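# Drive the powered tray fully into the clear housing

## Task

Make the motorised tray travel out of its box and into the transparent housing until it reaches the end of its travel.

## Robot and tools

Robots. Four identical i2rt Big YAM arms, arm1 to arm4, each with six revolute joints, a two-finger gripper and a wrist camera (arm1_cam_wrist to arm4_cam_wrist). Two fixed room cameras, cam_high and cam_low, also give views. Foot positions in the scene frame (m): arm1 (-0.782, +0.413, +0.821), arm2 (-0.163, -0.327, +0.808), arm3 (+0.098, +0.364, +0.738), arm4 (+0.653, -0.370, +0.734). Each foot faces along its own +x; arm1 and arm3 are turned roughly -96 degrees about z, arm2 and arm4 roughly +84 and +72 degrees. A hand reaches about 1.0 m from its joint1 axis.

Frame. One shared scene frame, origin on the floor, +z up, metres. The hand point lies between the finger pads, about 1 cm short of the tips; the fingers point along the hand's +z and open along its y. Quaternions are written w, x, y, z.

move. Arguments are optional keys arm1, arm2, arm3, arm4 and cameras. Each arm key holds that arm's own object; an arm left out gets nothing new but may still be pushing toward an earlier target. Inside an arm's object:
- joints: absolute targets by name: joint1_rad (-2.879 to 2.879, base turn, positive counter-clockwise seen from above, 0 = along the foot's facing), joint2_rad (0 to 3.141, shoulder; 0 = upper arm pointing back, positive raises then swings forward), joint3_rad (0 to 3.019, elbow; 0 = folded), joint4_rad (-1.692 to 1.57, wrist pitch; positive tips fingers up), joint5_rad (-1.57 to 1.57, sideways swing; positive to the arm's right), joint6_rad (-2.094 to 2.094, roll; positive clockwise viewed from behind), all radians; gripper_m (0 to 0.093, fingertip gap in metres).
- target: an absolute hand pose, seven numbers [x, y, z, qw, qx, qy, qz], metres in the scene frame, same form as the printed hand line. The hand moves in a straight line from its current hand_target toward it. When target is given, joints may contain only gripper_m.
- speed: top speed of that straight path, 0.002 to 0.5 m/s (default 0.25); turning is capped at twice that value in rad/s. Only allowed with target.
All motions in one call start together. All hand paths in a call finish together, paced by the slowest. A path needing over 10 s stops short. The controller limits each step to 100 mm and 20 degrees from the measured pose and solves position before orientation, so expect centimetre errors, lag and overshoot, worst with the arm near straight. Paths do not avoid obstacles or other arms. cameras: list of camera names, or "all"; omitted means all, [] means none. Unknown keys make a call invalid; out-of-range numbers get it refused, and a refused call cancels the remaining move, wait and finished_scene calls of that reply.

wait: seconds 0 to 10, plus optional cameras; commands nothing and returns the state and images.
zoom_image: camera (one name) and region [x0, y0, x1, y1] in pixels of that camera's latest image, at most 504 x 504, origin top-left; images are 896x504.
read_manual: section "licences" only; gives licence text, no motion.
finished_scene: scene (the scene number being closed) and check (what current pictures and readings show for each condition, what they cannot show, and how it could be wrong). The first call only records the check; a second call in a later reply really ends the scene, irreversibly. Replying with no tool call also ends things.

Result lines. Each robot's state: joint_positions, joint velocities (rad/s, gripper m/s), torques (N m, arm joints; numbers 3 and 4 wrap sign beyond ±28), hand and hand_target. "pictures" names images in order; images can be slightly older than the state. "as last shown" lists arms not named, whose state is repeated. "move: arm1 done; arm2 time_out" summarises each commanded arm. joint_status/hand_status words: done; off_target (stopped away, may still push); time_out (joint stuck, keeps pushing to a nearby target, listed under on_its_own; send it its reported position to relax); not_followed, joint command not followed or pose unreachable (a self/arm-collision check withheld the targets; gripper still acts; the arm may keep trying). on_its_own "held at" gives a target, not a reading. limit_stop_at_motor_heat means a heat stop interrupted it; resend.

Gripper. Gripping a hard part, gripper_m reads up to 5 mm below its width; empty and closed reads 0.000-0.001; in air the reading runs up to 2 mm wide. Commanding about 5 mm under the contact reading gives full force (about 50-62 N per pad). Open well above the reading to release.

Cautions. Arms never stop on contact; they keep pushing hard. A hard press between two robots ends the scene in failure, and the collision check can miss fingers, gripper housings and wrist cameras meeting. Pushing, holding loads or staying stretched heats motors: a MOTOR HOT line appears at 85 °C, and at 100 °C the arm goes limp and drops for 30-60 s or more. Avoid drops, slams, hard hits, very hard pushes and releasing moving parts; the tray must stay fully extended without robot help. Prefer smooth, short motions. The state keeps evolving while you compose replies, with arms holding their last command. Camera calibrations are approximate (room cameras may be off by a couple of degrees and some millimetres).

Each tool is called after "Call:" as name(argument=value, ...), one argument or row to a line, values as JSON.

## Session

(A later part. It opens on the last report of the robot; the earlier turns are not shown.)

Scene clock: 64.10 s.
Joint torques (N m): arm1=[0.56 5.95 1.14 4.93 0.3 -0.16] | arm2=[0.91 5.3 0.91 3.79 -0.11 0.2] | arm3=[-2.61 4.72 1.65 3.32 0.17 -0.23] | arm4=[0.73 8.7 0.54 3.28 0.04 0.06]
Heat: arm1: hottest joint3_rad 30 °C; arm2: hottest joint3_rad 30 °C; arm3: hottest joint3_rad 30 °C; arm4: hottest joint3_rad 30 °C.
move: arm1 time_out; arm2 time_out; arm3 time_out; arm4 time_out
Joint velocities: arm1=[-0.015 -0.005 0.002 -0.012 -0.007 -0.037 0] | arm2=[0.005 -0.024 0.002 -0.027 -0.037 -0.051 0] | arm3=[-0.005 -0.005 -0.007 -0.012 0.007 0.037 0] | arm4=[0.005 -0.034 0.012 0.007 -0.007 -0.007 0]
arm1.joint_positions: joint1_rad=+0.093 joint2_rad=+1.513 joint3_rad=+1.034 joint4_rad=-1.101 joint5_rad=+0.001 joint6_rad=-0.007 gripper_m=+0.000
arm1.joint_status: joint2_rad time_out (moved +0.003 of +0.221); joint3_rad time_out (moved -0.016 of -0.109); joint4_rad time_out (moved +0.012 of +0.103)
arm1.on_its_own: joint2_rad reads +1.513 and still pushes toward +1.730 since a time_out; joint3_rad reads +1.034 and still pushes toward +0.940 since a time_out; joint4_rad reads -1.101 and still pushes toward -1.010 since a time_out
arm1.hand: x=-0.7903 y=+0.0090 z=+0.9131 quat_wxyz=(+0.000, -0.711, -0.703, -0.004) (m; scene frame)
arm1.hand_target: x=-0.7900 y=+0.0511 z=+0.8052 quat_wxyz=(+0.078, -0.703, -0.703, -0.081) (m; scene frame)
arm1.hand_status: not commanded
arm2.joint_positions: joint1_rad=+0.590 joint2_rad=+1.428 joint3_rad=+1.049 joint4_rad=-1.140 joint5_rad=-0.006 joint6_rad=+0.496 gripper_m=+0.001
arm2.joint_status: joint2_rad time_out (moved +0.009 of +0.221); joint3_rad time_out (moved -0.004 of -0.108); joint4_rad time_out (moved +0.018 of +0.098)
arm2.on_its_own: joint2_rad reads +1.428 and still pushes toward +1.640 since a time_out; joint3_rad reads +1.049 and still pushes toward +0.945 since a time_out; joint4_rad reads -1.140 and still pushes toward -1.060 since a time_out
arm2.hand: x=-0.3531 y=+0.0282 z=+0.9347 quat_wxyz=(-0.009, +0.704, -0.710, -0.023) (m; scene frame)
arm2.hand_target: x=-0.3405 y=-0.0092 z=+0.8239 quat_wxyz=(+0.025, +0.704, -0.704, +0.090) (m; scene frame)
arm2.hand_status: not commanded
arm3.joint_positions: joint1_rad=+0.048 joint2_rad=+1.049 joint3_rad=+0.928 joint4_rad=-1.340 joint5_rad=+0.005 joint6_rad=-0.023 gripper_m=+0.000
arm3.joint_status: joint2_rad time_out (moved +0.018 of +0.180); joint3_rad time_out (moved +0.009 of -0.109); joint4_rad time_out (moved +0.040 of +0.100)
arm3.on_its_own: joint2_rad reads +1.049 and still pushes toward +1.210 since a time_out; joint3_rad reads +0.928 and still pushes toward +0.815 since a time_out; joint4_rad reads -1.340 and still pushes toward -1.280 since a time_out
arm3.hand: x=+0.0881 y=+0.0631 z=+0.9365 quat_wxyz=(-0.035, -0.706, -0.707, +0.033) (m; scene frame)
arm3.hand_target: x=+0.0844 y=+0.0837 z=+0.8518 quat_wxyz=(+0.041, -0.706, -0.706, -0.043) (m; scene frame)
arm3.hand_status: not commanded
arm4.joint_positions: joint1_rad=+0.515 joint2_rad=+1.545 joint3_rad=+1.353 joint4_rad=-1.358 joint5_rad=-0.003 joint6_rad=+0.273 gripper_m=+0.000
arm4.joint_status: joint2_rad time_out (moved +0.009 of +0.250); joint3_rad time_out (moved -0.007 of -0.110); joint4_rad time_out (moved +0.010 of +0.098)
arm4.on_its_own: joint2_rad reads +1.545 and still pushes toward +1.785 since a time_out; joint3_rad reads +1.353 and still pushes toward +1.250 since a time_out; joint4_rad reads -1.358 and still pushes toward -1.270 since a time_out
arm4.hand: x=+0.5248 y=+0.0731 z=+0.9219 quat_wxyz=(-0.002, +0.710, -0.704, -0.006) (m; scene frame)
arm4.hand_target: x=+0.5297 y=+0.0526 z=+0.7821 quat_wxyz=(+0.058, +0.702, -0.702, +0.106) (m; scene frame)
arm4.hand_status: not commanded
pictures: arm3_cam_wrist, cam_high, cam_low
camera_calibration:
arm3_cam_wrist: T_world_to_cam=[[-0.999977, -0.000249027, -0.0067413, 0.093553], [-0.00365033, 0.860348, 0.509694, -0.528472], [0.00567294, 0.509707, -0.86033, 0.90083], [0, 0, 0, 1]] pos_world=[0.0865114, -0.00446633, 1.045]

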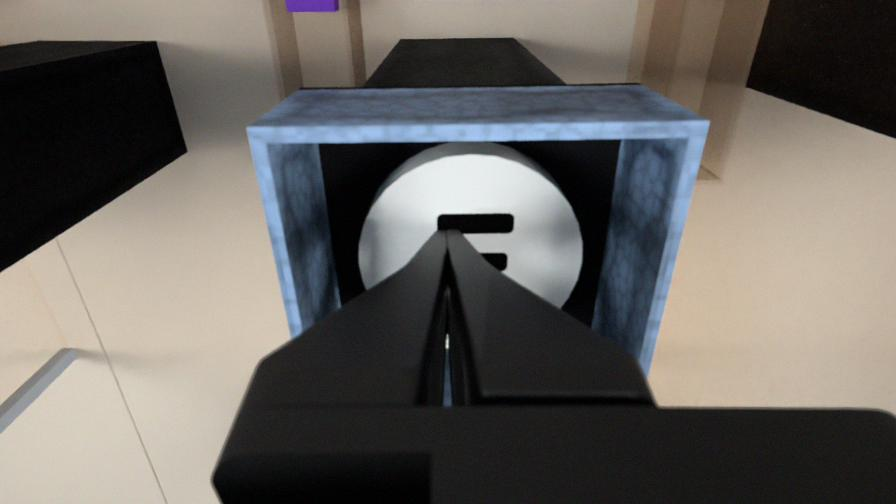

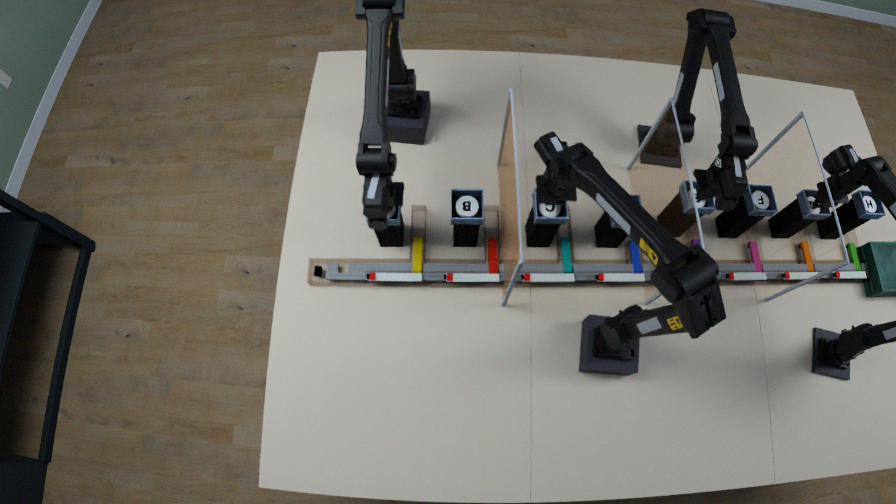

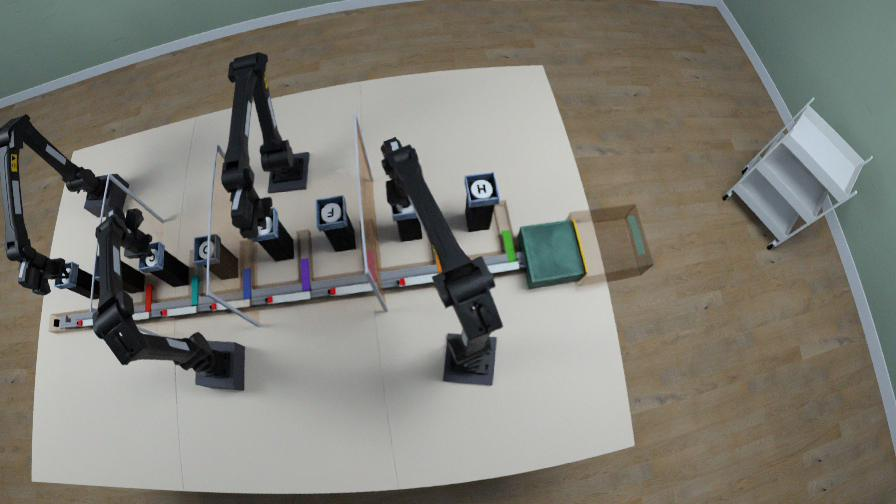

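Call:
move(
  cameras=["arm1_cam_wrist", "arm4_cam_wrist"],
)

Call:
zoom_image(
  camera="arm1_cam_wrist",
  region=[230, 80, 750, 430],
)

Call:
zoom_image(
  camera="arm4_cam_wrist",
  region=[200, 100, 700, 430],
)

Scene clock: 65.00 s.
Joint torques (N m): arm1=[0.38 5.95 1.13 4.98 0.3 -0.18] | arm2=[1.32 5.3 0.96 3.85 -0.09 0.19] | arm3=[-2.67 4.84 1.66 3.34 0.17 -0.23] | arm4=[0.73 8.7 0.55 3.28 0.05 0.06]
Heat: arm1: hottest joint3_rad 30 °C; arm2: hottest joint3_rad 30 °C; arm3: hottest joint3_rad 30 °C; arm4: hottest joint3_rad 30 °C.
Joint velocities: arm1=[0.015 0.005 -0.002 0.022 -0.066 0.037 0] | arm2=[0.005 -0.015 -0.007 0.007 -0.007 -0.007 0] | arm3=[-0.005 -0.015 -0.017 -0.002 0.007 -0.022 -0.001] | arm4=[0.005 -0.005 -0.007 0.002 -0.066 -0.007 0]
arm1.joint_positions: joint1_rad=+0.093 joint2_rad=+1.513 joint3_rad=+1.034 joint4_rad=-1.101 joint5_rad=+0.001 joint6_rad=-0.007 gripper_m=+0.000
arm1.joint_status: joint2_rad time_out (moved +0.003 of +0.221); joint3_rad time_out (moved -0.016 of -0.109); joint4_rad time_out (moved +0.012 of +0.103)
arm1.on_its_own: joint2_rad reads +1.513 and still pushes toward +1.730 since a time_out; joint3_rad reads +1.034 and still pushes toward +0.940 since a time_out; joint4_rad reads -1.101 and still pushes toward -1.010 since a time_out
arm1.hand: x=-0.7903 y=+0.0090 z=+0.9131 quat_wxyz=(+0.000, -0.711, -0.703, -0.004) (m; scene frame)
arm1.hand_target: x=-0.7900 y=+0.0511 z=+0.8052 quat_wxyz=(+0.078, -0.703, -0.703, -0.081) (m; scene frame)
arm1.hand_status: not commanded
arm2.joint_positions: joint1_rad=+0.590 joint2_rad=+1.428 joint3_rad=+1.049 joint4_rad=-1.140 joint5_rad=-0.006 joint6_rad=+0.496 gripper_m=+0.001
arm2.joint_status: joint2_rad time_out (moved +0.009 of +0.221); joint3_rad time_out (moved -0.004 of -0.108); joint4_rad time_out (moved +0.018 of +0.098)
arm2.on_its_own: joint2_rad reads +1.428 and still pushes toward +1.640 since a time_out; joint3_rad reads +1.049 and still pushes toward +0.945 since a time_out; joint4_rad reads -1.140 and still pushes toward -1.060 since a time_out
arm2.hand: x=-0.3531 y=+0.0282 z=+0.9347 quat_wxyz=(-0.009, +0.704, -0.710, -0.023) (m; scene frame)
arm2.hand_target: x=-0.3405 y=-0.0092 z=+0.8239 quat_wxyz=(+0.025, +0.704, -0.704, +0.090) (m; scene frame)
arm2.hand_status: not commanded
arm3.joint_positions: joint1_rad=+0.048 joint2_rad=+1.049 joint3_rad=+0.928 joint4_rad=-1.340 joint5_rad=+0.005 joint6_rad=-0.023 gripper_m=+0.000
arm3.joint_status: joint2_rad time_out (moved +0.018 of +0.180); joint3_rad time_out (moved +0.009 of -0.109); joint4_rad time_out (moved +0.040 of +0.100)
arm3.on_its_own: joint2_rad reads +1.049 and still pushes toward +1.210 since a time_out; joint3_rad reads +0.928 and still pushes toward +0.815 since a time_out; joint4_rad reads -1.340 and still pushes toward -1.280 since a time_out
arm3.hand: x=+0.0881 y=+0.0631 z=+0.9365 quat_wxyz=(-0.035, -0.706, -0.707, +0.033) (m; scene frame)
arm3.hand_target: x=+0.0844 y=+0.0837 z=+0.8518 quat_wxyz=(+0.041, -0.706, -0.706, -0.043) (m; scene frame)
arm3.hand_status: not commanded
arm4.joint_positions: joint1_rad=+0.515 joint2_rad=+1.545 joint3_rad=+1.353 joint4_rad=-1.358 joint5_rad=-0.003 joint6_rad=+0.273 gripper_m=+0.000
arm4.joint_status: joint2_rad time_out (moved +0.009 of +0.250); joint3_rad time_out (moved -0.007 of -0.110); joint4_rad time_out (moved +0.010 of +0.098)
arm4.on_its_own: joint2_rad reads +1.545 and still pushes toward +1.785 since a time_out; joint3_rad reads +1.353 and still pushes toward +1.250 since a time_out; joint4_rad reads -1.358 and still pushes toward -1.270 since a time_out
arm4.hand: x=+0.5248 y=+0.0731 z=+0.9219 quat_wxyz=(-0.002, +0.710, -0.704, -0.006) (m; scene frame)
arm4.hand_target: x=+0.5297 y=+0.0526 z=+0.7821 quat_wxyz=(+0.058, +0.702, -0.702, +0.106) (m; scene frame)
arm4.hand_status: not commanded
pictures: arm1_cam_wrist, arm4_cam_wrist
camera_calibration:
arm1_cam_wrist: T_world_to_cam=[[-0.999709, 0.00853263, -0.0225446, -0.769009], [-0.00705268, 0.790795, 0.612041, -0.569974], [0.0230504, 0.612022, -0.790505, 0.855441], [0, 0, 0, 1]] pos_world=[-0.792524, -0.066255, 1.00774]
arm4_cam_wrist: T_world_to_cam=[[0.999925, 0.0109576, 0.00552825, -0.532192], [0.00568607, -0.812778, 0.582546, -0.476235], [0.0108765, -0.582471, -0.812779, 0.910706], [0, 0, 0, 1]] pos_world=[0.524954, 0.149218, 1.02057]

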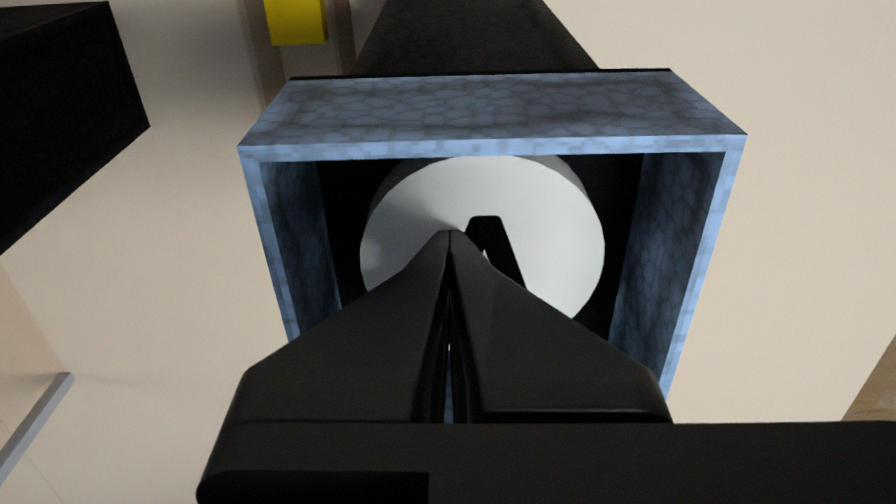

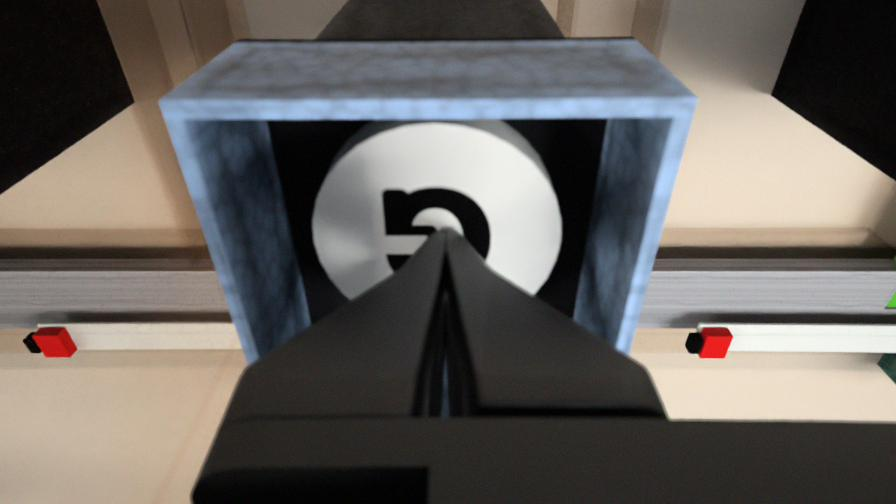

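Region (230, 80, 750, 430) is 520x350 pixels. A region can be at most 504 by 504 pixels.

Scaled by 1.008 from the camera's 896x504 image, which has a finer 1280x720 frame.

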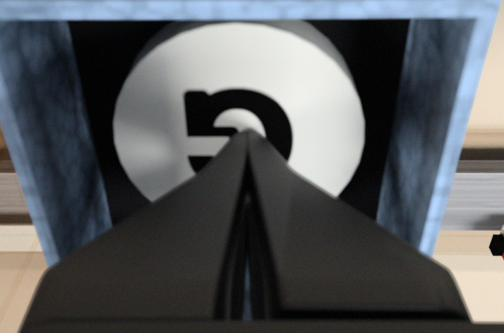

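Call:
move(
  arm1={"target": [-0.791, 0.012, 0.99, 0, 0.7071, 0.7071, 0], "speed": 0.4},
  arm2={"target": [-0.354, 0.012, 1.01, 0, 0.7071, -0.7071, 0], "speed": 0.4},
  arm3={"target": [0.083, 0.080, 1.01, 0, 0.7071, 0.7071, 0], "speed": 0.4},
  arm4={"target": [0.54, 0.06, 1.03, 0, 0.7071, -0.7071, 0], "speed": 0.4},
  cameras=["cam_high"],
)

Call:
zoom_image(
  camera="cam_high",
  region=[680, 200, 896, 310],
)

Call:
move(
  arm2={"target": [-0.24, 0.02, 1.03, 0, 0.7071, -0.7071, 0], "speed": 0.4},
  arm4={"target": [0.63, 0.03, 1.03, 0, 0.7071, -0.7071, 0], "speed": 0.4},
  cameras=["arm2_cam_wrist", "arm4_cam_wrist"],
)

Call:
zoom_image(
  camera="arm4_cam_wrist",
  region=[100, 50, 500, 350],
)

Scene clock: 67.73 s.
Joint torques (N m): arm1=[0.91 -9.58 11.41 0.43 0.2 -0.15] | arm2=[0.5 -13.16 13.22 -0.43 -0.17 0.19] | arm3=[-2.32 -8.88 15.27 0.1 0.04 -0.21] | arm4=[-0.03 -13.45 15.79 -0.53 -0.01 -0.16]
Heat: arm1: hottest joint3_rad 30 °C; arm2: hottest joint3_rad 30 °C; arm3: hottest joint3_rad 30 °C; arm4: hottest joint3_rad 30 °C.
move: arm1 off_target; arm2 off_target; arm3 off_target; arm4 off_target
Joint velocities: arm1=[0.015 -0.005 -0.002 0.007 0.081 -0.022 -0.001] | arm2=[-0.005 -0.005 0.012 0.022 -0.007 -0.022 0] | arm3=[-0.015 -0.024 -0.002 -0.002 -0.051 0.037 0.001] | arm4=[-0.005 -0.015 0.002 -0.012 0.022 0.022 -0.001]
arm1.joint_positions: joint1_rad=+0.093 joint2_rad=+1.431 joint3_rad=+1.107 joint4_rad=-1.297 joint5_rad=+0.003 joint6_rad=-0.007 gripper_m=+0.000
arm1.joint_status: not commanded
arm1.hand: x=-0.7907 y=+0.0274 z=+0.9702 quat_wxyz=(+0.015, -0.710, -0.703, -0.018) (m; scene frame)
arm1.hand_target: x=-0.7910 y=+0.0116 z=+0.9898 quat_wxyz=(+0.000, -0.707, -0.707, +0.000) (m; scene frame)
arm1.hand_status: off_target (0.025 m and 2.7 deg from the pose sent, 0.077 m and 0.7 deg at the start; pose on its path clipped on 4 of 47 steps)
arm2.joint_positions: joint1_rad=+0.592 joint2_rad=+1.370 joint3_rad=+1.156 joint4_rad=-1.383 joint5_rad=-0.006 joint6_rad=+0.496 gripper_m=+0.000
arm2.joint_status: not commanded
arm2.hand: x=-0.3435 y=+0.0072 z=+0.9948 quat_wxyz=(+0.003, +0.704, -0.710, +0.014) (m; scene frame)
arm2.hand_target: x=-0.3541 y=+0.0122 z=+1.0101 quat_wxyz=(+0.000, +0.707, -0.707, +0.000) (m; scene frame)
arm2.hand_status: off_target (0.019 m and 1.7 deg from the pose sent, 0.077 m and 2.9 deg at the start; pose on its path clipped on 4 of 47 steps)
arm3.joint_positions: joint1_rad=+0.048 joint2_rad=+1.065 joint3_rad=+1.089 joint4_rad=-1.619 joint5_rad=+0.008 joint6_rad=-0.023 gripper_m=+0.000
arm3.joint_status: not commanded
arm3.hand: x=+0.0876 y=+0.0866 z=+0.9927 quat_wxyz=(+0.012, -0.706, -0.708, -0.015) (m; scene frame)
arm3.hand_target: x=+0.0833 y=+0.0793 z=+1.0102 quat_wxyz=(+0.000, -0.707, -0.707, +0.000) (m; scene frame)
arm3.hand_status: off_target (0.019 m and 2.2 deg from the pose sent, 0.076 m and 5.5 deg at the start)
arm4.joint_positions: joint1_rad=+0.498 joint2_rad=+1.497 joint3_rad=+1.506 joint4_rad=-1.636 joint5_rad=-0.001 joint6_rad=+0.269 gripper_m=+0.000
arm4.joint_status: not commanded
arm4.hand: x=+0.5401 y=+0.0467 z=+1.0012 quat_wxyz=(+0.016, +0.705, -0.708, +0.028) (m; scene frame)
arm4.hand_target: x=+0.5406 y=+0.0588 z=+1.0297 quat_wxyz=(-0.001, +0.707, -0.707, +0.000) (m; scene frame)
arm4.hand_status: off_target (0.032 m and 3.8 deg from the pose sent, 0.110 m and 0.8 deg at the start; pose on its path clipped on 5 of 47 steps)
pictures: cam_high

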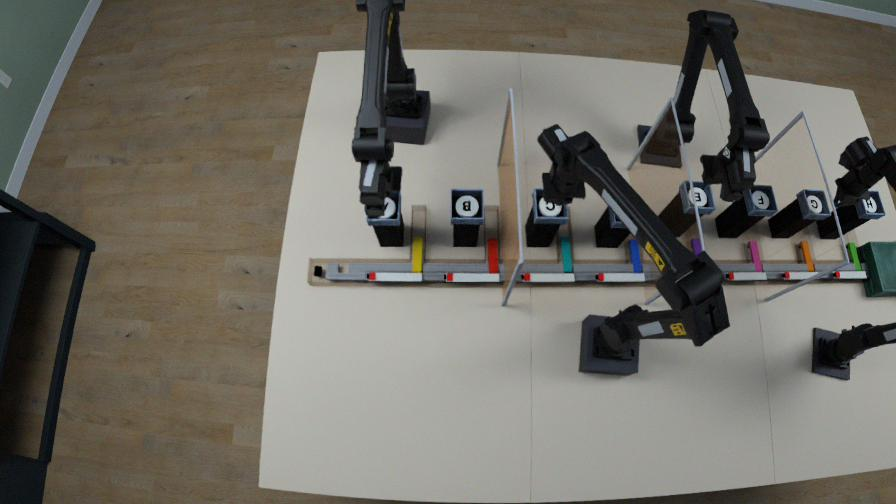

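Scaled by 2.333 from the camera's 896x504 image, which has a finer 1280x720 frame.

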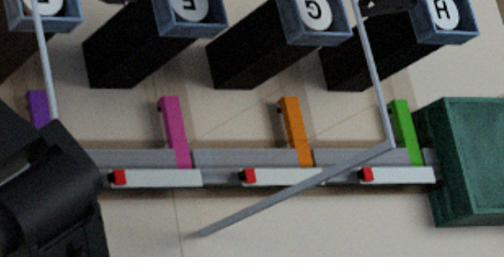

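Scene clock: 69.20 s.
Joint torques (N m): arm1=[0.56 -9.47 11.37 0.42 0.2 -0.16] | arm2=[-1.38 -11.11 10.52 -0.29 -0.19 -0.03] | arm3=[-2.49 -8.88 15.25 0.03 0.05 -0.22] | arm4=[0.32 -11.87 9.36 -0.36 -0.15 -0.16]
Heat: arm1: hottest joint3_rad 30 °C; arm2: hottest joint3_rad 30 °C; arm3: hottest joint3_rad 30 °C; arm4: hottest joint3_rad 30 °C.
move: arm2 done; arm4 done
Joint velocities: arm1=[0.005 0.005 -0.002 -0.002 -0.037 -0.022 0] | arm2=[-0.005 -0.005 -0.002 -0.012 0.066 -0.037 0] | arm3=[-0.005 0.005 -0.012 -0.007 -0.051 -0.022 -0.001] | arm4=[-0.015 0.005 -0.022 -0.007 0.037 -0.007 0]
arm1.joint_positions: joint1_rad=+0.093 joint2_rad=+1.431 joint3_rad=+1.107 joint4_rad=-1.297 joint5_rad=+0.003 joint6_rad=-0.007 gripper_m=+0.000
arm1.joint_status: not commanded
arm1.hand: x=-0.7907 y=+0.0274 z=+0.9702 quat_wxyz=(+0.015, -0.710, -0.703, -0.018) (m; scene frame)
arm1.hand_target: x=-0.7910 y=+0.0116 z=+0.9898 quat_wxyz=(+0.000, -0.707, -0.707, +0.000) (m; scene frame)
arm1.hand_status: not commanded
arm2.joint_positions: joint1_rad=+0.323 joint2_rad=+1.272 joint3_rad=+1.153 joint4_rad=-1.446 joint5_rad=-0.009 joint6_rad=+0.218 gripper_m=+0.000
arm2.joint_status: not commanded
arm2.hand: x=-0.2438 y=+0.0196 z=+1.0290 quat_wxyz=(-0.002, +0.708, -0.707, -0.003) (m; scene frame)
arm2.hand_target: x=-0.2402 y=+0.0186 z=+1.0301 quat_wxyz=(+0.002, +0.707, -0.707, +0.000) (m; scene frame)
arm2.hand_status: done (0.004 m and 0.4 deg from the pose sent, 0.110 m and 1.7 deg at the start)
arm3.joint_positions: joint1_rad=+0.048 joint2_rad=+1.065 joint3_rad=+1.089 joint4_rad=-1.619 joint5_rad=+0.008 joint6_rad=-0.023 gripper_m=+0.000
arm3.joint_status: not commanded
arm3.hand: x=+0.0876 y=+0.0867 z=+0.9927 quat_wxyz=(+0.012, -0.706, -0.708, -0.015) (m; scene frame)
arm3.hand_target: x=+0.0833 y=+0.0793 z=+1.0102 quat_wxyz=(+0.000, -0.707, -0.707, +0.000) (m; scene frame)
arm3.hand_status: not commanded
arm4.joint_positions: joint1_rad=+0.290 joint2_rad=+1.395 joint3_rad=+1.466 joint4_rad=-1.636 joint5_rad=+0.002 joint6_rad=+0.067 gripper_m=+0.000
arm4.joint_status: not commanded
arm4.hand: x=+0.6299 y=+0.0362 z=+1.0267 quat_wxyz=(-0.001, +0.703, -0.711, +0.003) (m; scene frame)
arm4.hand_target: x=+0.6309 y=+0.0303 z=+1.0303 quat_wxyz=(+0.000, +0.707, -0.707, +0.002) (m; scene frame)
arm4.hand_status: done (0.007 m and 0.7 deg from the pose sent, 0.096 m and 3.8 deg at the start)
pictures: arm2_cam_wrist, arm4_cam_wrist
camera_calibration:
arm2_cam_wrist: T_world_to_cam=[[0.999895, 0.00889391, 0.0114513, 0.229913], [0.000486405, -0.809905, 0.586561, -0.583452], [0.0144913, -0.586494, -0.809824, 0.976], [0, 0, 0, 1]] pos_world=[-0.243748, 0.0978328, 1.12999]
arm4_cam_wrist: T_world_to_cam=[[0.999842, -0.00799552, 0.0158495, -0.64734], [-0.0158486, -0.804262, 0.594063, -0.566449], [0.00799734, -0.594221, -0.804262, 0.966735], [0, 0, 0, 1]] pos_world=[0.63053, 0.113705, 1.12428]

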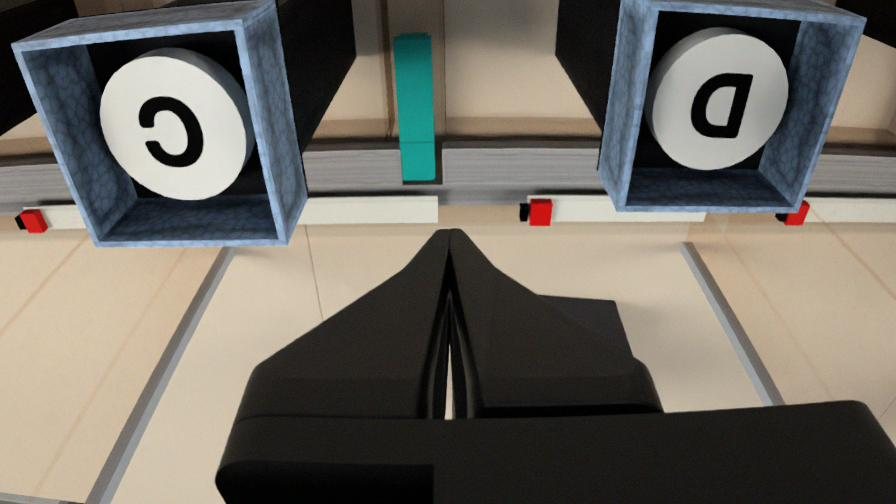

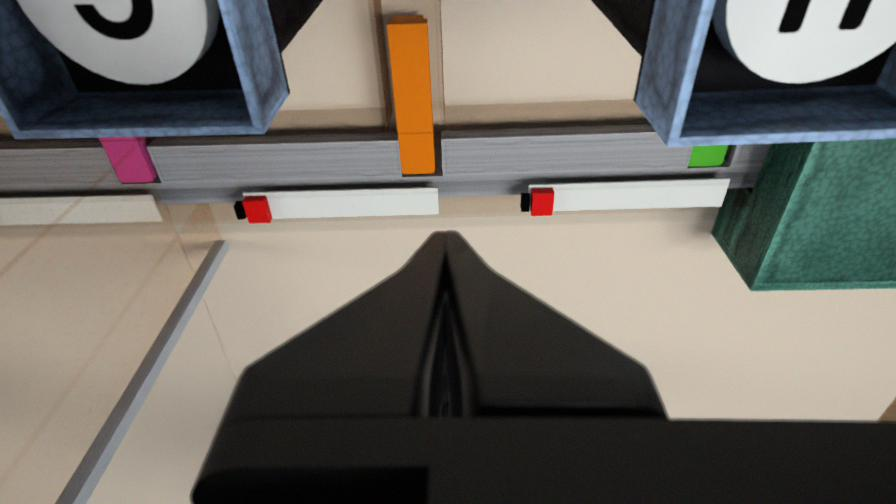

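Scaled by 1.260 from the camera's 896x504 image, which has a finer 1280x720 frame.

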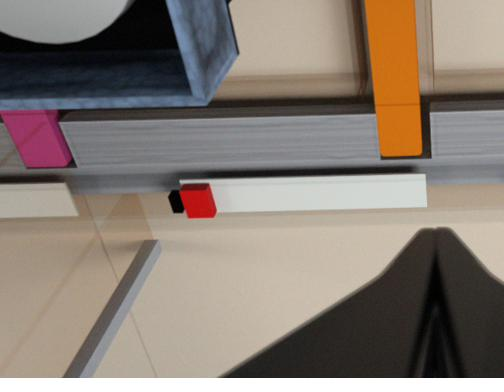

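Call:
move(
  arm1={"target": [-0.88, -0.08, 0.97, 0.3536, 0.6124, 0.6124, -0.3536], "speed": 0.4},
  cameras=["arm1_cam_wrist"],
)

Call:
zoom_image(
  camera="arm1_cam_wrist",
  region=[250, 200, 420, 320],
)

Call:
zoom_image(
  camera="arm1_cam_wrist",
  region=[0, 150, 350, 400],
)

Scene clock: 72.07 s.
Joint torques (N m): arm1=[-0.15 -6.42 7.68 3.3 -0.19 -0.08] | arm2=[-1.32 -10.75 10.52 -0.35 -0.21 0] | arm3=[-2.43 -8.82 15.25 0.06 0.04 -0.21] | arm4=[0.32 -11.87 9.37 -0.38 -0.15 -0.17]
Heat: arm1: hottest joint3_rad 31 °C; arm2: hottest joint3_rad 30 °C; arm3: hottest joint3_rad 31 °C; arm4: hottest joint3_rad 30 °C.
move: arm1 done
Joint velocities: arm1=[-0.005 -0.005 -0.002 -0.007 -0.007 -0.037 0.001] | arm2=[-0.005 0.005 0.002 -0.027 -0.007 0.051 0.002] | arm3=[-0.005 -0.015 -0.012 0.002 -0.022 -0.051 -0.001] | arm4=[-0.005 0.024 -0.012 0.002 -0.081 0.037 0]
arm1.joint_positions: joint1_rad=-0.156 joint2_rad=+1.330 joint3_rad=+0.645 joint4_rad=+0.142 joint5_rad=-0.231 joint6_rad=-0.161 gripper_m=+0.000
arm1.joint_status: not commanded
arm1.hand: x=-0.8770 y=-0.0791 z=+0.9704 quat_wxyz=(-0.352, -0.606, -0.619, +0.356) (m; scene frame)
arm1.hand_target: x=-0.8800 y=-0.0800 z=+0.9668 quat_wxyz=(-0.353, -0.607, -0.617, +0.356) (m; scene frame)
arm1.hand_status: done (0.003 m and 1.1 deg from the pose sent, 0.140 m and 62.7 deg at the start)
arm2.joint_positions: joint1_rad=+0.323 joint2_rad=+1.272 joint3_rad=+1.153 joint4_rad=-1.446 joint5_rad=-0.009 joint6_rad=+0.218 gripper_m=+0.000
arm2.joint_status: not commanded
arm2.hand: x=-0.2438 y=+0.0196 z=+1.0290 quat_wxyz=(-0.002, +0.708, -0.706, -0.003) (m; scene frame)
arm2.hand_target: x=-0.2402 y=+0.0186 z=+1.0301 quat_wxyz=(+0.002, +0.707, -0.707, +0.000) (m; scene frame)
arm2.hand_status: not commanded
arm3: as last shown
arm4.joint_positions: joint1_rad=+0.290 joint2_rad=+1.395 joint3_rad=+1.466 joint4_rad=-1.636 joint5_rad=+0.002 joint6_rad=+0.067 gripper_m=+0.000
arm4.joint_status: not commanded
arm4.hand: x=+0.6299 y=+0.0362 z=+1.0267 quat_wxyz=(-0.001, +0.704, -0.711, +0.003) (m; scene frame)
arm4.hand_target: x=+0.6310 y=+0.0303 z=+1.0303 quat_wxyz=(+0.000, +0.707, -0.707, +0.002) (m; scene frame)
arm4.hand_status: not commanded
pictures: arm1_cam_wrist
camera_calibration:
arm1_cam_wrist: T_world_to_cam=[[-0.999556, -0.0290226, 0.00672665, -0.884842], [-0.0293779, 0.922704, -0.384388, 0.42179], [0.00494922, -0.384415, -0.923147, 0.990736], [0, 0, 0, 1]] pos_world=[-0.876962, -0.0340139, 1.08268]

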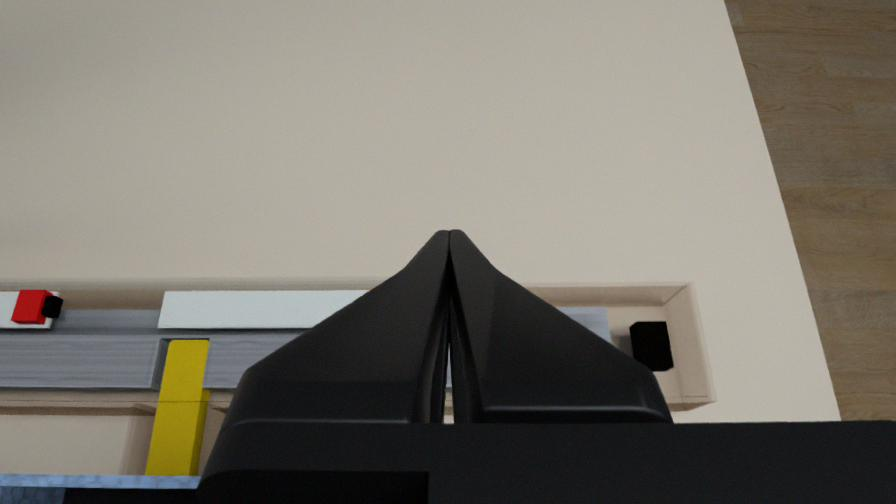

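Scaled by 2.965 from the camera's 896x504 image, which has a finer 1280x720 frame.

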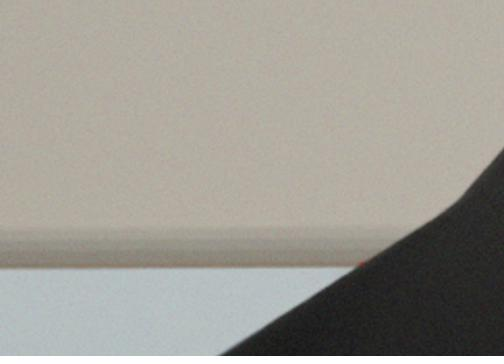

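Scaled by 1.440 from the camera's 896x504 image, which has a finer 1280x720 frame.

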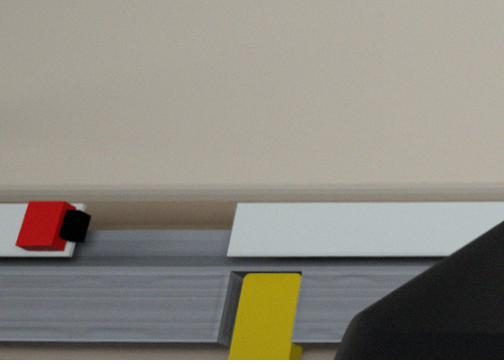

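Call:
move(
  cameras=["cam_high", "cam_low", "arm1_cam_wrist"],
)

Scene clock: 72.67 s.
Joint torques (N m): arm1=[-0.03 -6.53 7.71 3.33 -0.17 -0.08] | arm2=[-1.32 -11.05 10.52 -0.39 -0.2 -0.02] | arm3=[-2.43 -8.88 15.27 0.02 0.04 -0.23] | arm4=[0.32 -11.81 9.37 -0.38 -0.15 -0.18]
Heat: arm1: hottest joint3_rad 31 °C; arm2: hottest joint3_rad 30 °C; arm3: hottest joint3_rad 31 °C; arm4: hottest joint3_rad 30 °C.
Joint velocities: arm1=[-0.015 -0.005 -0.002 -0.002 0.066 0.007 0] | arm2=[-0.005 -0.015 0.007 -0.002 0.007 -0.051 0] | arm3=[0.005 -0.024 -0.002 -0.002 -0.066 -0.037 0] | arm4=[-0.005 -0.005 -0.007 -0.002 -0.022 0.007 -0.001]
arm1.joint_positions: joint1_rad=-0.156 joint2_rad=+1.330 joint3_rad=+0.645 joint4_rad=+0.143 joint5_rad=-0.231 joint6_rad=-0.161 gripper_m=+0.000
arm1.joint_status: not commanded
arm1.hand: x=-0.8769 y=-0.0791 z=+0.9705 quat_wxyz=(-0.352, -0.606, -0.619, +0.356) (m; scene frame)
arm1.hand_target: x=-0.8799 y=-0.0800 z=+0.9668 quat_wxyz=(-0.353, -0.607, -0.617, +0.356) (m; scene frame)
arm1.hand_status: done (0.003 m and 1.1 deg from the pose sent, 0.140 m and 62.7 deg at the start)
arm2.joint_positions: joint1_rad=+0.323 joint2_rad=+1.272 joint3_rad=+1.153 joint4_rad=-1.446 joint5_rad=-0.009 joint6_rad=+0.218 gripper_m=+0.000
arm2.joint_status: not commanded
arm2.hand: x=-0.2438 y=+0.0196 z=+1.0290 quat_wxyz=(-0.002, +0.708, -0.706, -0.003) (m; scene frame)
arm2.hand_target: x=-0.2402 y=+0.0186 z=+1.0301 quat_wxyz=(+0.002, +0.707, -0.707, +0.000) (m; scene frame)
arm2.hand_status: not commanded
arm3.joint_positions: joint1_rad=+0.048 joint2_rad=+1.065 joint3_rad=+1.089 joint4_rad=-1.619 joint5_rad=+0.008 joint6_rad=-0.023 gripper_m=+0.000
arm3.joint_status: not commanded
arm3.hand: x=+0.0876 y=+0.0867 z=+0.9927 quat_wxyz=(+0.012, -0.706, -0.708, -0.015) (m; scene frame)
arm3.hand_target: x=+0.0833 y=+0.0793 z=+1.0102 quat_wxyz=(+0.000, -0.707, -0.707, +0.000) (m; scene frame)
arm3.hand_status: not commanded
arm4.joint_positions: joint1_rad=+0.290 joint2_rad=+1.395 joint3_rad=+1.466 joint4_rad=-1.636 joint5_rad=+0.002 joint6_rad=+0.067 gripper_m=+0.000
arm4.joint_status: not commanded
arm4.hand: x=+0.6299 y=+0.0362 z=+1.0267 quat_wxyz=(-0.001, +0.704, -0.711, +0.003) (m; scene frame)
arm4.hand_target: x=+0.6310 y=+0.0303 z=+1.0303 quat_wxyz=(+0.000, +0.707, -0.707, +0.002) (m; scene frame)
arm4.hand_status: not commanded
pictures: arm1_cam_wrist, cam_high, cam_low
camera_calibration:
arm1_cam_wrist: T_world_to_cam=[[-0.999547, -0.0293438, 0.00665072, -0.884737], [-0.0296431, 0.922532, -0.38478, 0.422005], [0.00515541, -0.384803, -0.922984, 0.990789], [0, 0, 0, 1]] pos_world=[-0.876934, -0.0340165, 1.08275]

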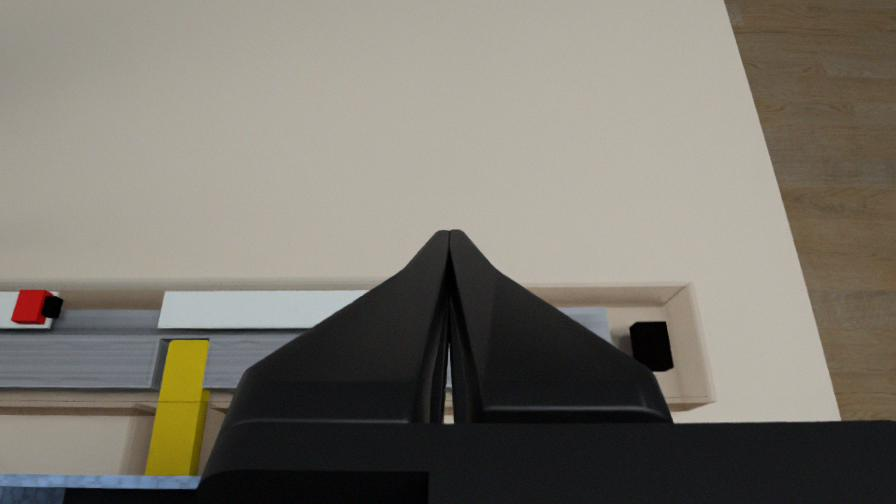

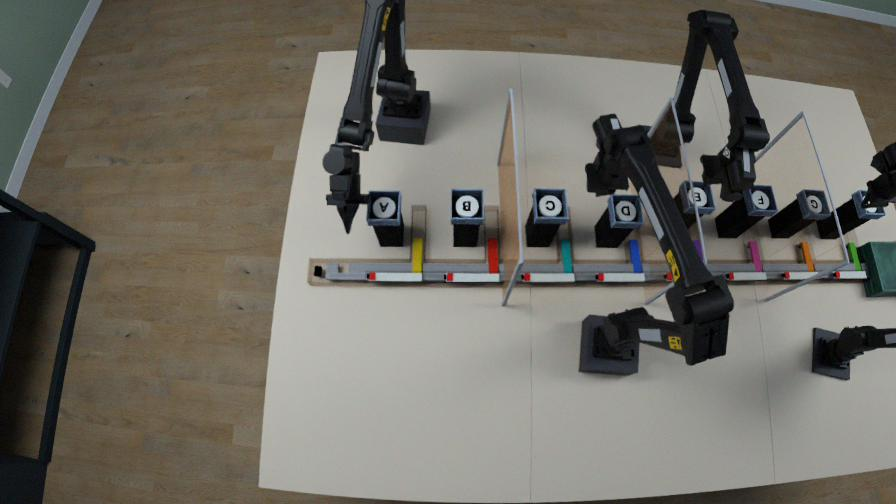

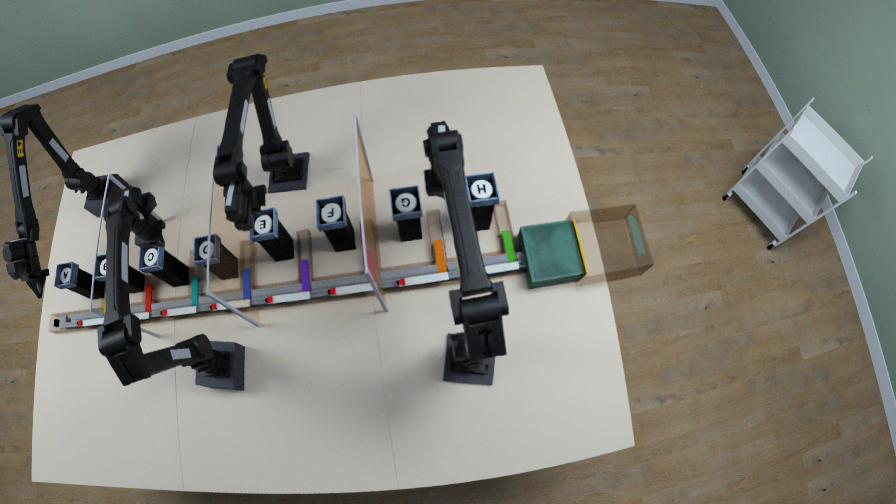

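Call:
move(
  cameras=["arm2_cam_wrist", "arm3_cam_wrist", "arm4_cam_wrist"],
)

Call:
zoom_image(
  camera="arm2_cam_wrist",
  region=[0, 150, 300, 400],
)

Call:
zoom_image(
  camera="arm4_cam_wrist",
  region=[0, 150, 300, 400],
)

Scene clock: 74.30 s.
Joint torques (N m): arm1=[-0.03 -6.59 7.71 3.25 -0.18 -0.07] | arm2=[-1.32 -11.05 10.56 -0.43 -0.19 -0.01] | arm3=[-2.49 -8.88 15.28 0.03 0.03 -0.21] | arm4=[0.32 -11.81 9.36 -0.38 -0.15 -0.17]
Heat: arm1: hottest joint3_rad 31 °C; arm2: hottest joint3_rad 30 °C; arm3: hottest joint3_rad 31 °C; arm4: hottest joint3_rad 30 °C.
Joint velocities: arm1=[-0.015 -0.015 -0.012 -0.002 -0.007 -0.081 0.001] | arm2=[-0.005 0.005 -0.002 -0.002 0.066 0.037 0.001] | arm3=[-0.015 -0.005 -0.007 0.002 0.007 0.007 0] | arm4=[-0.005 -0.005 -0.002 0.002 0.051 -0.022 0]
arm1.joint_positions: joint1_rad=-0.156 joint2_rad=+1.330 joint3_rad=+0.645 joint4_rad=+0.143 joint5_rad=-0.231 joint6_rad=-0.161 gripper_m=+0.000
arm1.joint_status: not commanded
arm1.hand: x=-0.8769 y=-0.0791 z=+0.9705 quat_wxyz=(-0.352, -0.606, -0.619, +0.356) (m; scene frame)
arm1.hand_target: x=-0.8799 y=-0.0800 z=+0.9668 quat_wxyz=(-0.353, -0.607, -0.617, +0.356) (m; scene frame)
arm1.hand_status: done (0.003 m and 1.1 deg from the pose sent, 0.140 m and 62.7 deg at the start)
arm2.joint_positions: joint1_rad=+0.323 joint2_rad=+1.272 joint3_rad=+1.153 joint4_rad=-1.446 joint5_rad=-0.009 joint6_rad=+0.218 gripper_m=+0.000
arm2.joint_status: not commanded
arm2.hand: x=-0.2438 y=+0.0196 z=+1.0290 quat_wxyz=(-0.002, +0.708, -0.706, -0.003) (m; scene frame)
arm2.hand_target: x=-0.2402 y=+0.0186 z=+1.0301 quat_wxyz=(+0.002, +0.707, -0.707, +0.000) (m; scene frame)
arm2.hand_status: not commanded
arm3.joint_positions: joint1_rad=+0.048 joint2_rad=+1.065 joint3_rad=+1.089 joint4_rad=-1.619 joint5_rad=+0.008 joint6_rad=-0.023 gripper_m=+0.000
arm3.joint_status: not commanded
arm3.hand: x=+0.0876 y=+0.0867 z=+0.9927 quat_wxyz=(+0.012, -0.706, -0.708, -0.015) (m; scene frame)
arm3.hand_target: x=+0.0833 y=+0.0793 z=+1.0102 quat_wxyz=(+0.000, -0.707, -0.707, +0.000) (m; scene frame)
arm3.hand_status: not commanded
arm4.joint_positions: joint1_rad=+0.290 joint2_rad=+1.395 joint3_rad=+1.466 joint4_rad=-1.636 joint5_rad=+0.002 joint6_rad=+0.067 gripper_m=+0.000
arm4.joint_status: not commanded
arm4.hand: x=+0.6299 y=+0.0362 z=+1.0267 quat_wxyz=(-0.001, +0.704, -0.711, +0.003) (m; scene frame)
arm4.hand_target: x=+0.6310 y=+0.0303 z=+1.0303 quat_wxyz=(+0.000, +0.707, -0.707, +0.002) (m; scene frame)
arm4.hand_status: not commanded
pictures: arm2_cam_wrist, arm3_cam_wrist, arm4_cam_wrist
camera_calibration:
arm2_cam_wrist: T_world_to_cam=[[0.999891, 0.00927533, 0.0114538, 0.229902], [0.000793849, -0.809905, 0.586561, -0.583376], [0.0147171, -0.586488, -0.809824, 0.976055], [0, 0, 0, 1]] pos_world=[-0.243778, 0.0978327, 1.12999]
arm3_cam_wrist: T_world_to_cam=[[-0.999975, -0.00103372, -0.00696566, 0.0936766], [-0.00513356, 0.784112, 0.620598, -0.68072], [0.00482033, 0.620619, -0.784098, 0.851945], [0, 0, 0, 1]] pos_world=[0.0860731, 0.00512484, 1.09111]
arm4_cam_wrist: T_world_to_cam=[[0.999848, -0.00723264, 0.0158471, -0.647369], [-0.0152335, -0.804272, 0.594066, -0.56684], [0.00844868, -0.594218, -0.80426, 0.966448], [0, 0, 0, 1]] pos_world=[0.630471, 0.113705, 1.12427]

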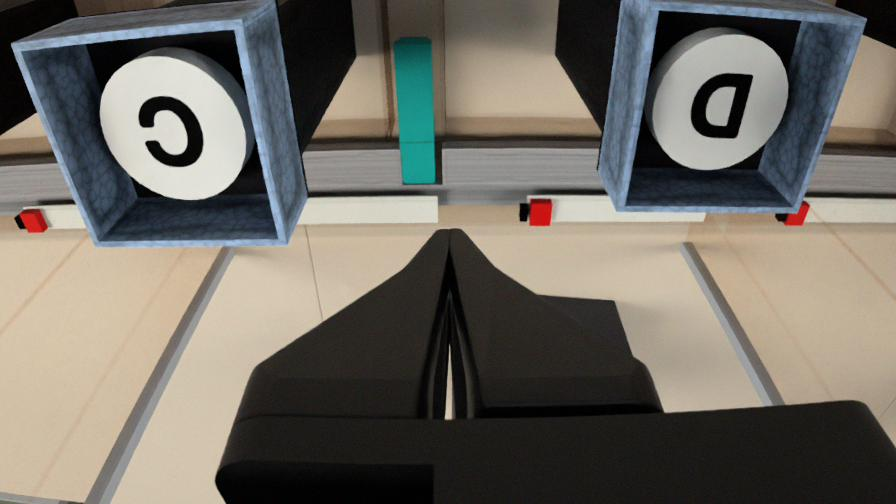

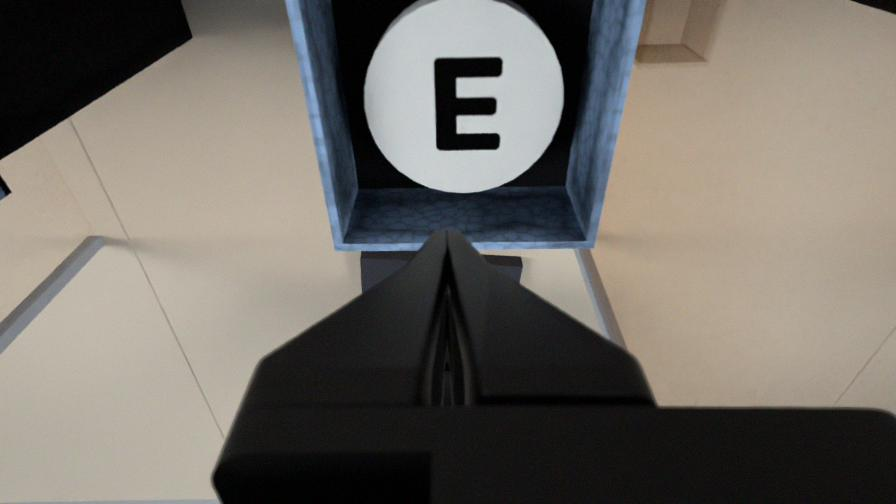

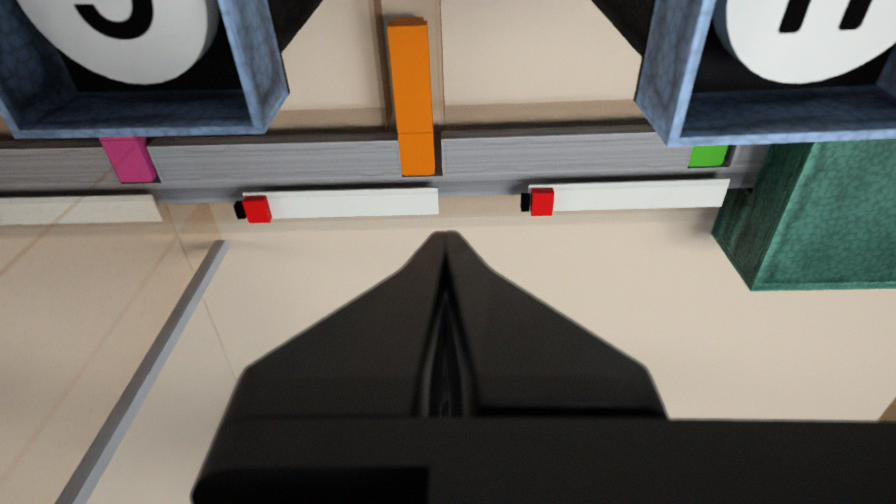

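Scaled by 1.680 from the camera's 896x504 image, which has a finer 1280x720 frame.

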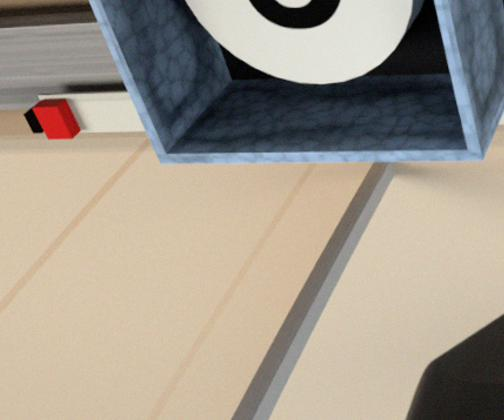

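Scaled by 1.680 from the camera's 896x504 image, which has a finer 1280x720 frame.

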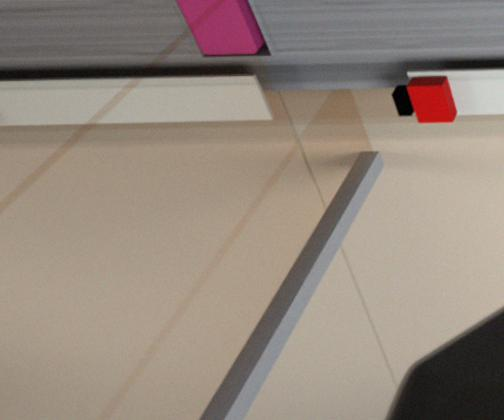

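Call:
move(
  arm2={"target": [-0.352, 0.019, 0.99, 0.0147, 0.7061, -0.7061, 0.0502], "speed": 0.3},
  cameras=["arm2_cam_wrist"],
)

Scene clock: 77.30 s.
Joint torques (N m): arm1=[-0.03 -6.48 7.71 3.26 -0.18 -0.07] | arm2=[-0.56 -11.69 13.2 0.01 -0.02 0.23] | arm3=[-2.43 -8.76 15.24 0.06 0.03 -0.22] | arm4=[0.38 -11.81 9.37 -0.38 -0.14 -0.17]
Heat: arm1: hottest joint3_rad 30 °C; arm2: hottest joint3_rad 30 °C; arm3: hottest joint3_rad 32 °C; arm4: hottest joint3_rad 30 °C.
move: arm2 off_target
Joint velocities: arm1=[-0.034 -0.005 -0.007 -0.027 -0.051 0.022 0] | arm2=[-0.005 -0.005 -0.002 -0.007 0.007 -0.037 0] | arm3=[-0.015 -0.015 0.012 -0.012 -0.022 0.022 0] | arm4=[-0.005 -0.015 -0.002 -0.002 0.037 0.037 0]
arm1.joint_positions: joint1_rad=-0.156 joint2_rad=+1.330 joint3_rad=+0.645 joint4_rad=+0.143 joint5_rad=-0.231 joint6_rad=-0.161 gripper_m=+0.000
arm1.joint_status: not commanded
arm1.hand: x=-0.8769 y=-0.0791 z=+0.9705 quat_wxyz=(-0.352, -0.606, -0.619, +0.356) (m; scene frame)
arm1.hand_target: x=-0.8799 y=-0.0800 z=+0.9668 quat_wxyz=(-0.353, -0.607, -0.617, +0.356) (m; scene frame)
arm1.hand_status: not commanded
arm2.joint_positions: joint1_rad=+0.590 joint2_rad=+1.438 joint3_rad=+1.190 joint4_rad=-1.446 joint5_rad=-0.004 joint6_rad=+0.482 gripper_m=+0.000
arm2.joint_status: not commanded
arm2.hand: x=-0.3425 y=+0.0072 z=+0.9838 quat_wxyz=(+0.016, +0.707, -0.704, +0.060) (m; scene frame)
arm2.hand_target: x=-0.3515 y=+0.0199 z=+0.9900 quat_wxyz=(+0.013, +0.706, -0.706, +0.050) (m; scene frame)
arm2.hand_status: off_target (0.016 m and 1.2 deg from the pose sent, 0.115 m and 6.4 deg at the start)
arm3, arm4: as last shown
pictures: arm2_cam_wrist
camera_calibration:
arm2_cam_wrist: T_world_to_cam=[[0.997123, 0.0169664, 0.0738722, 0.266828], [-0.0374247, -0.737326, 0.6745, -0.666956], [0.0659117, -0.675324, -0.73457, 0.8778], [0, 0, 0, 1]] pos_world=[-0.348878, 0.0965087, 1.07496]

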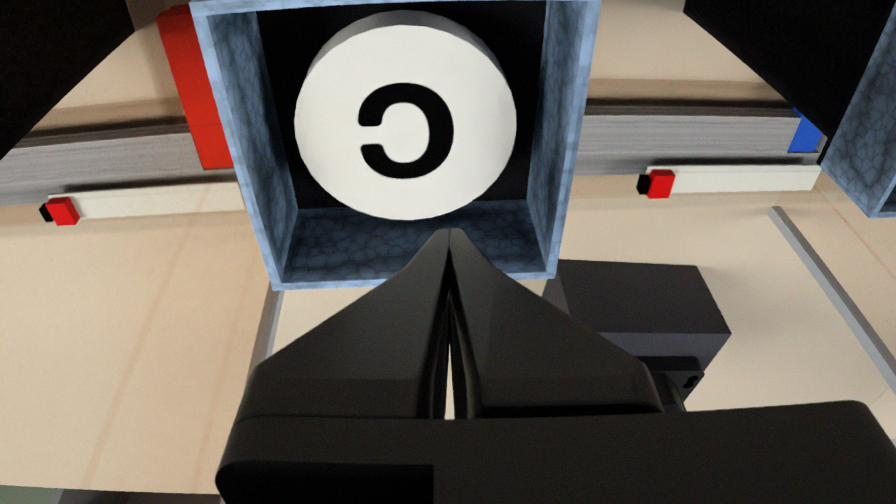

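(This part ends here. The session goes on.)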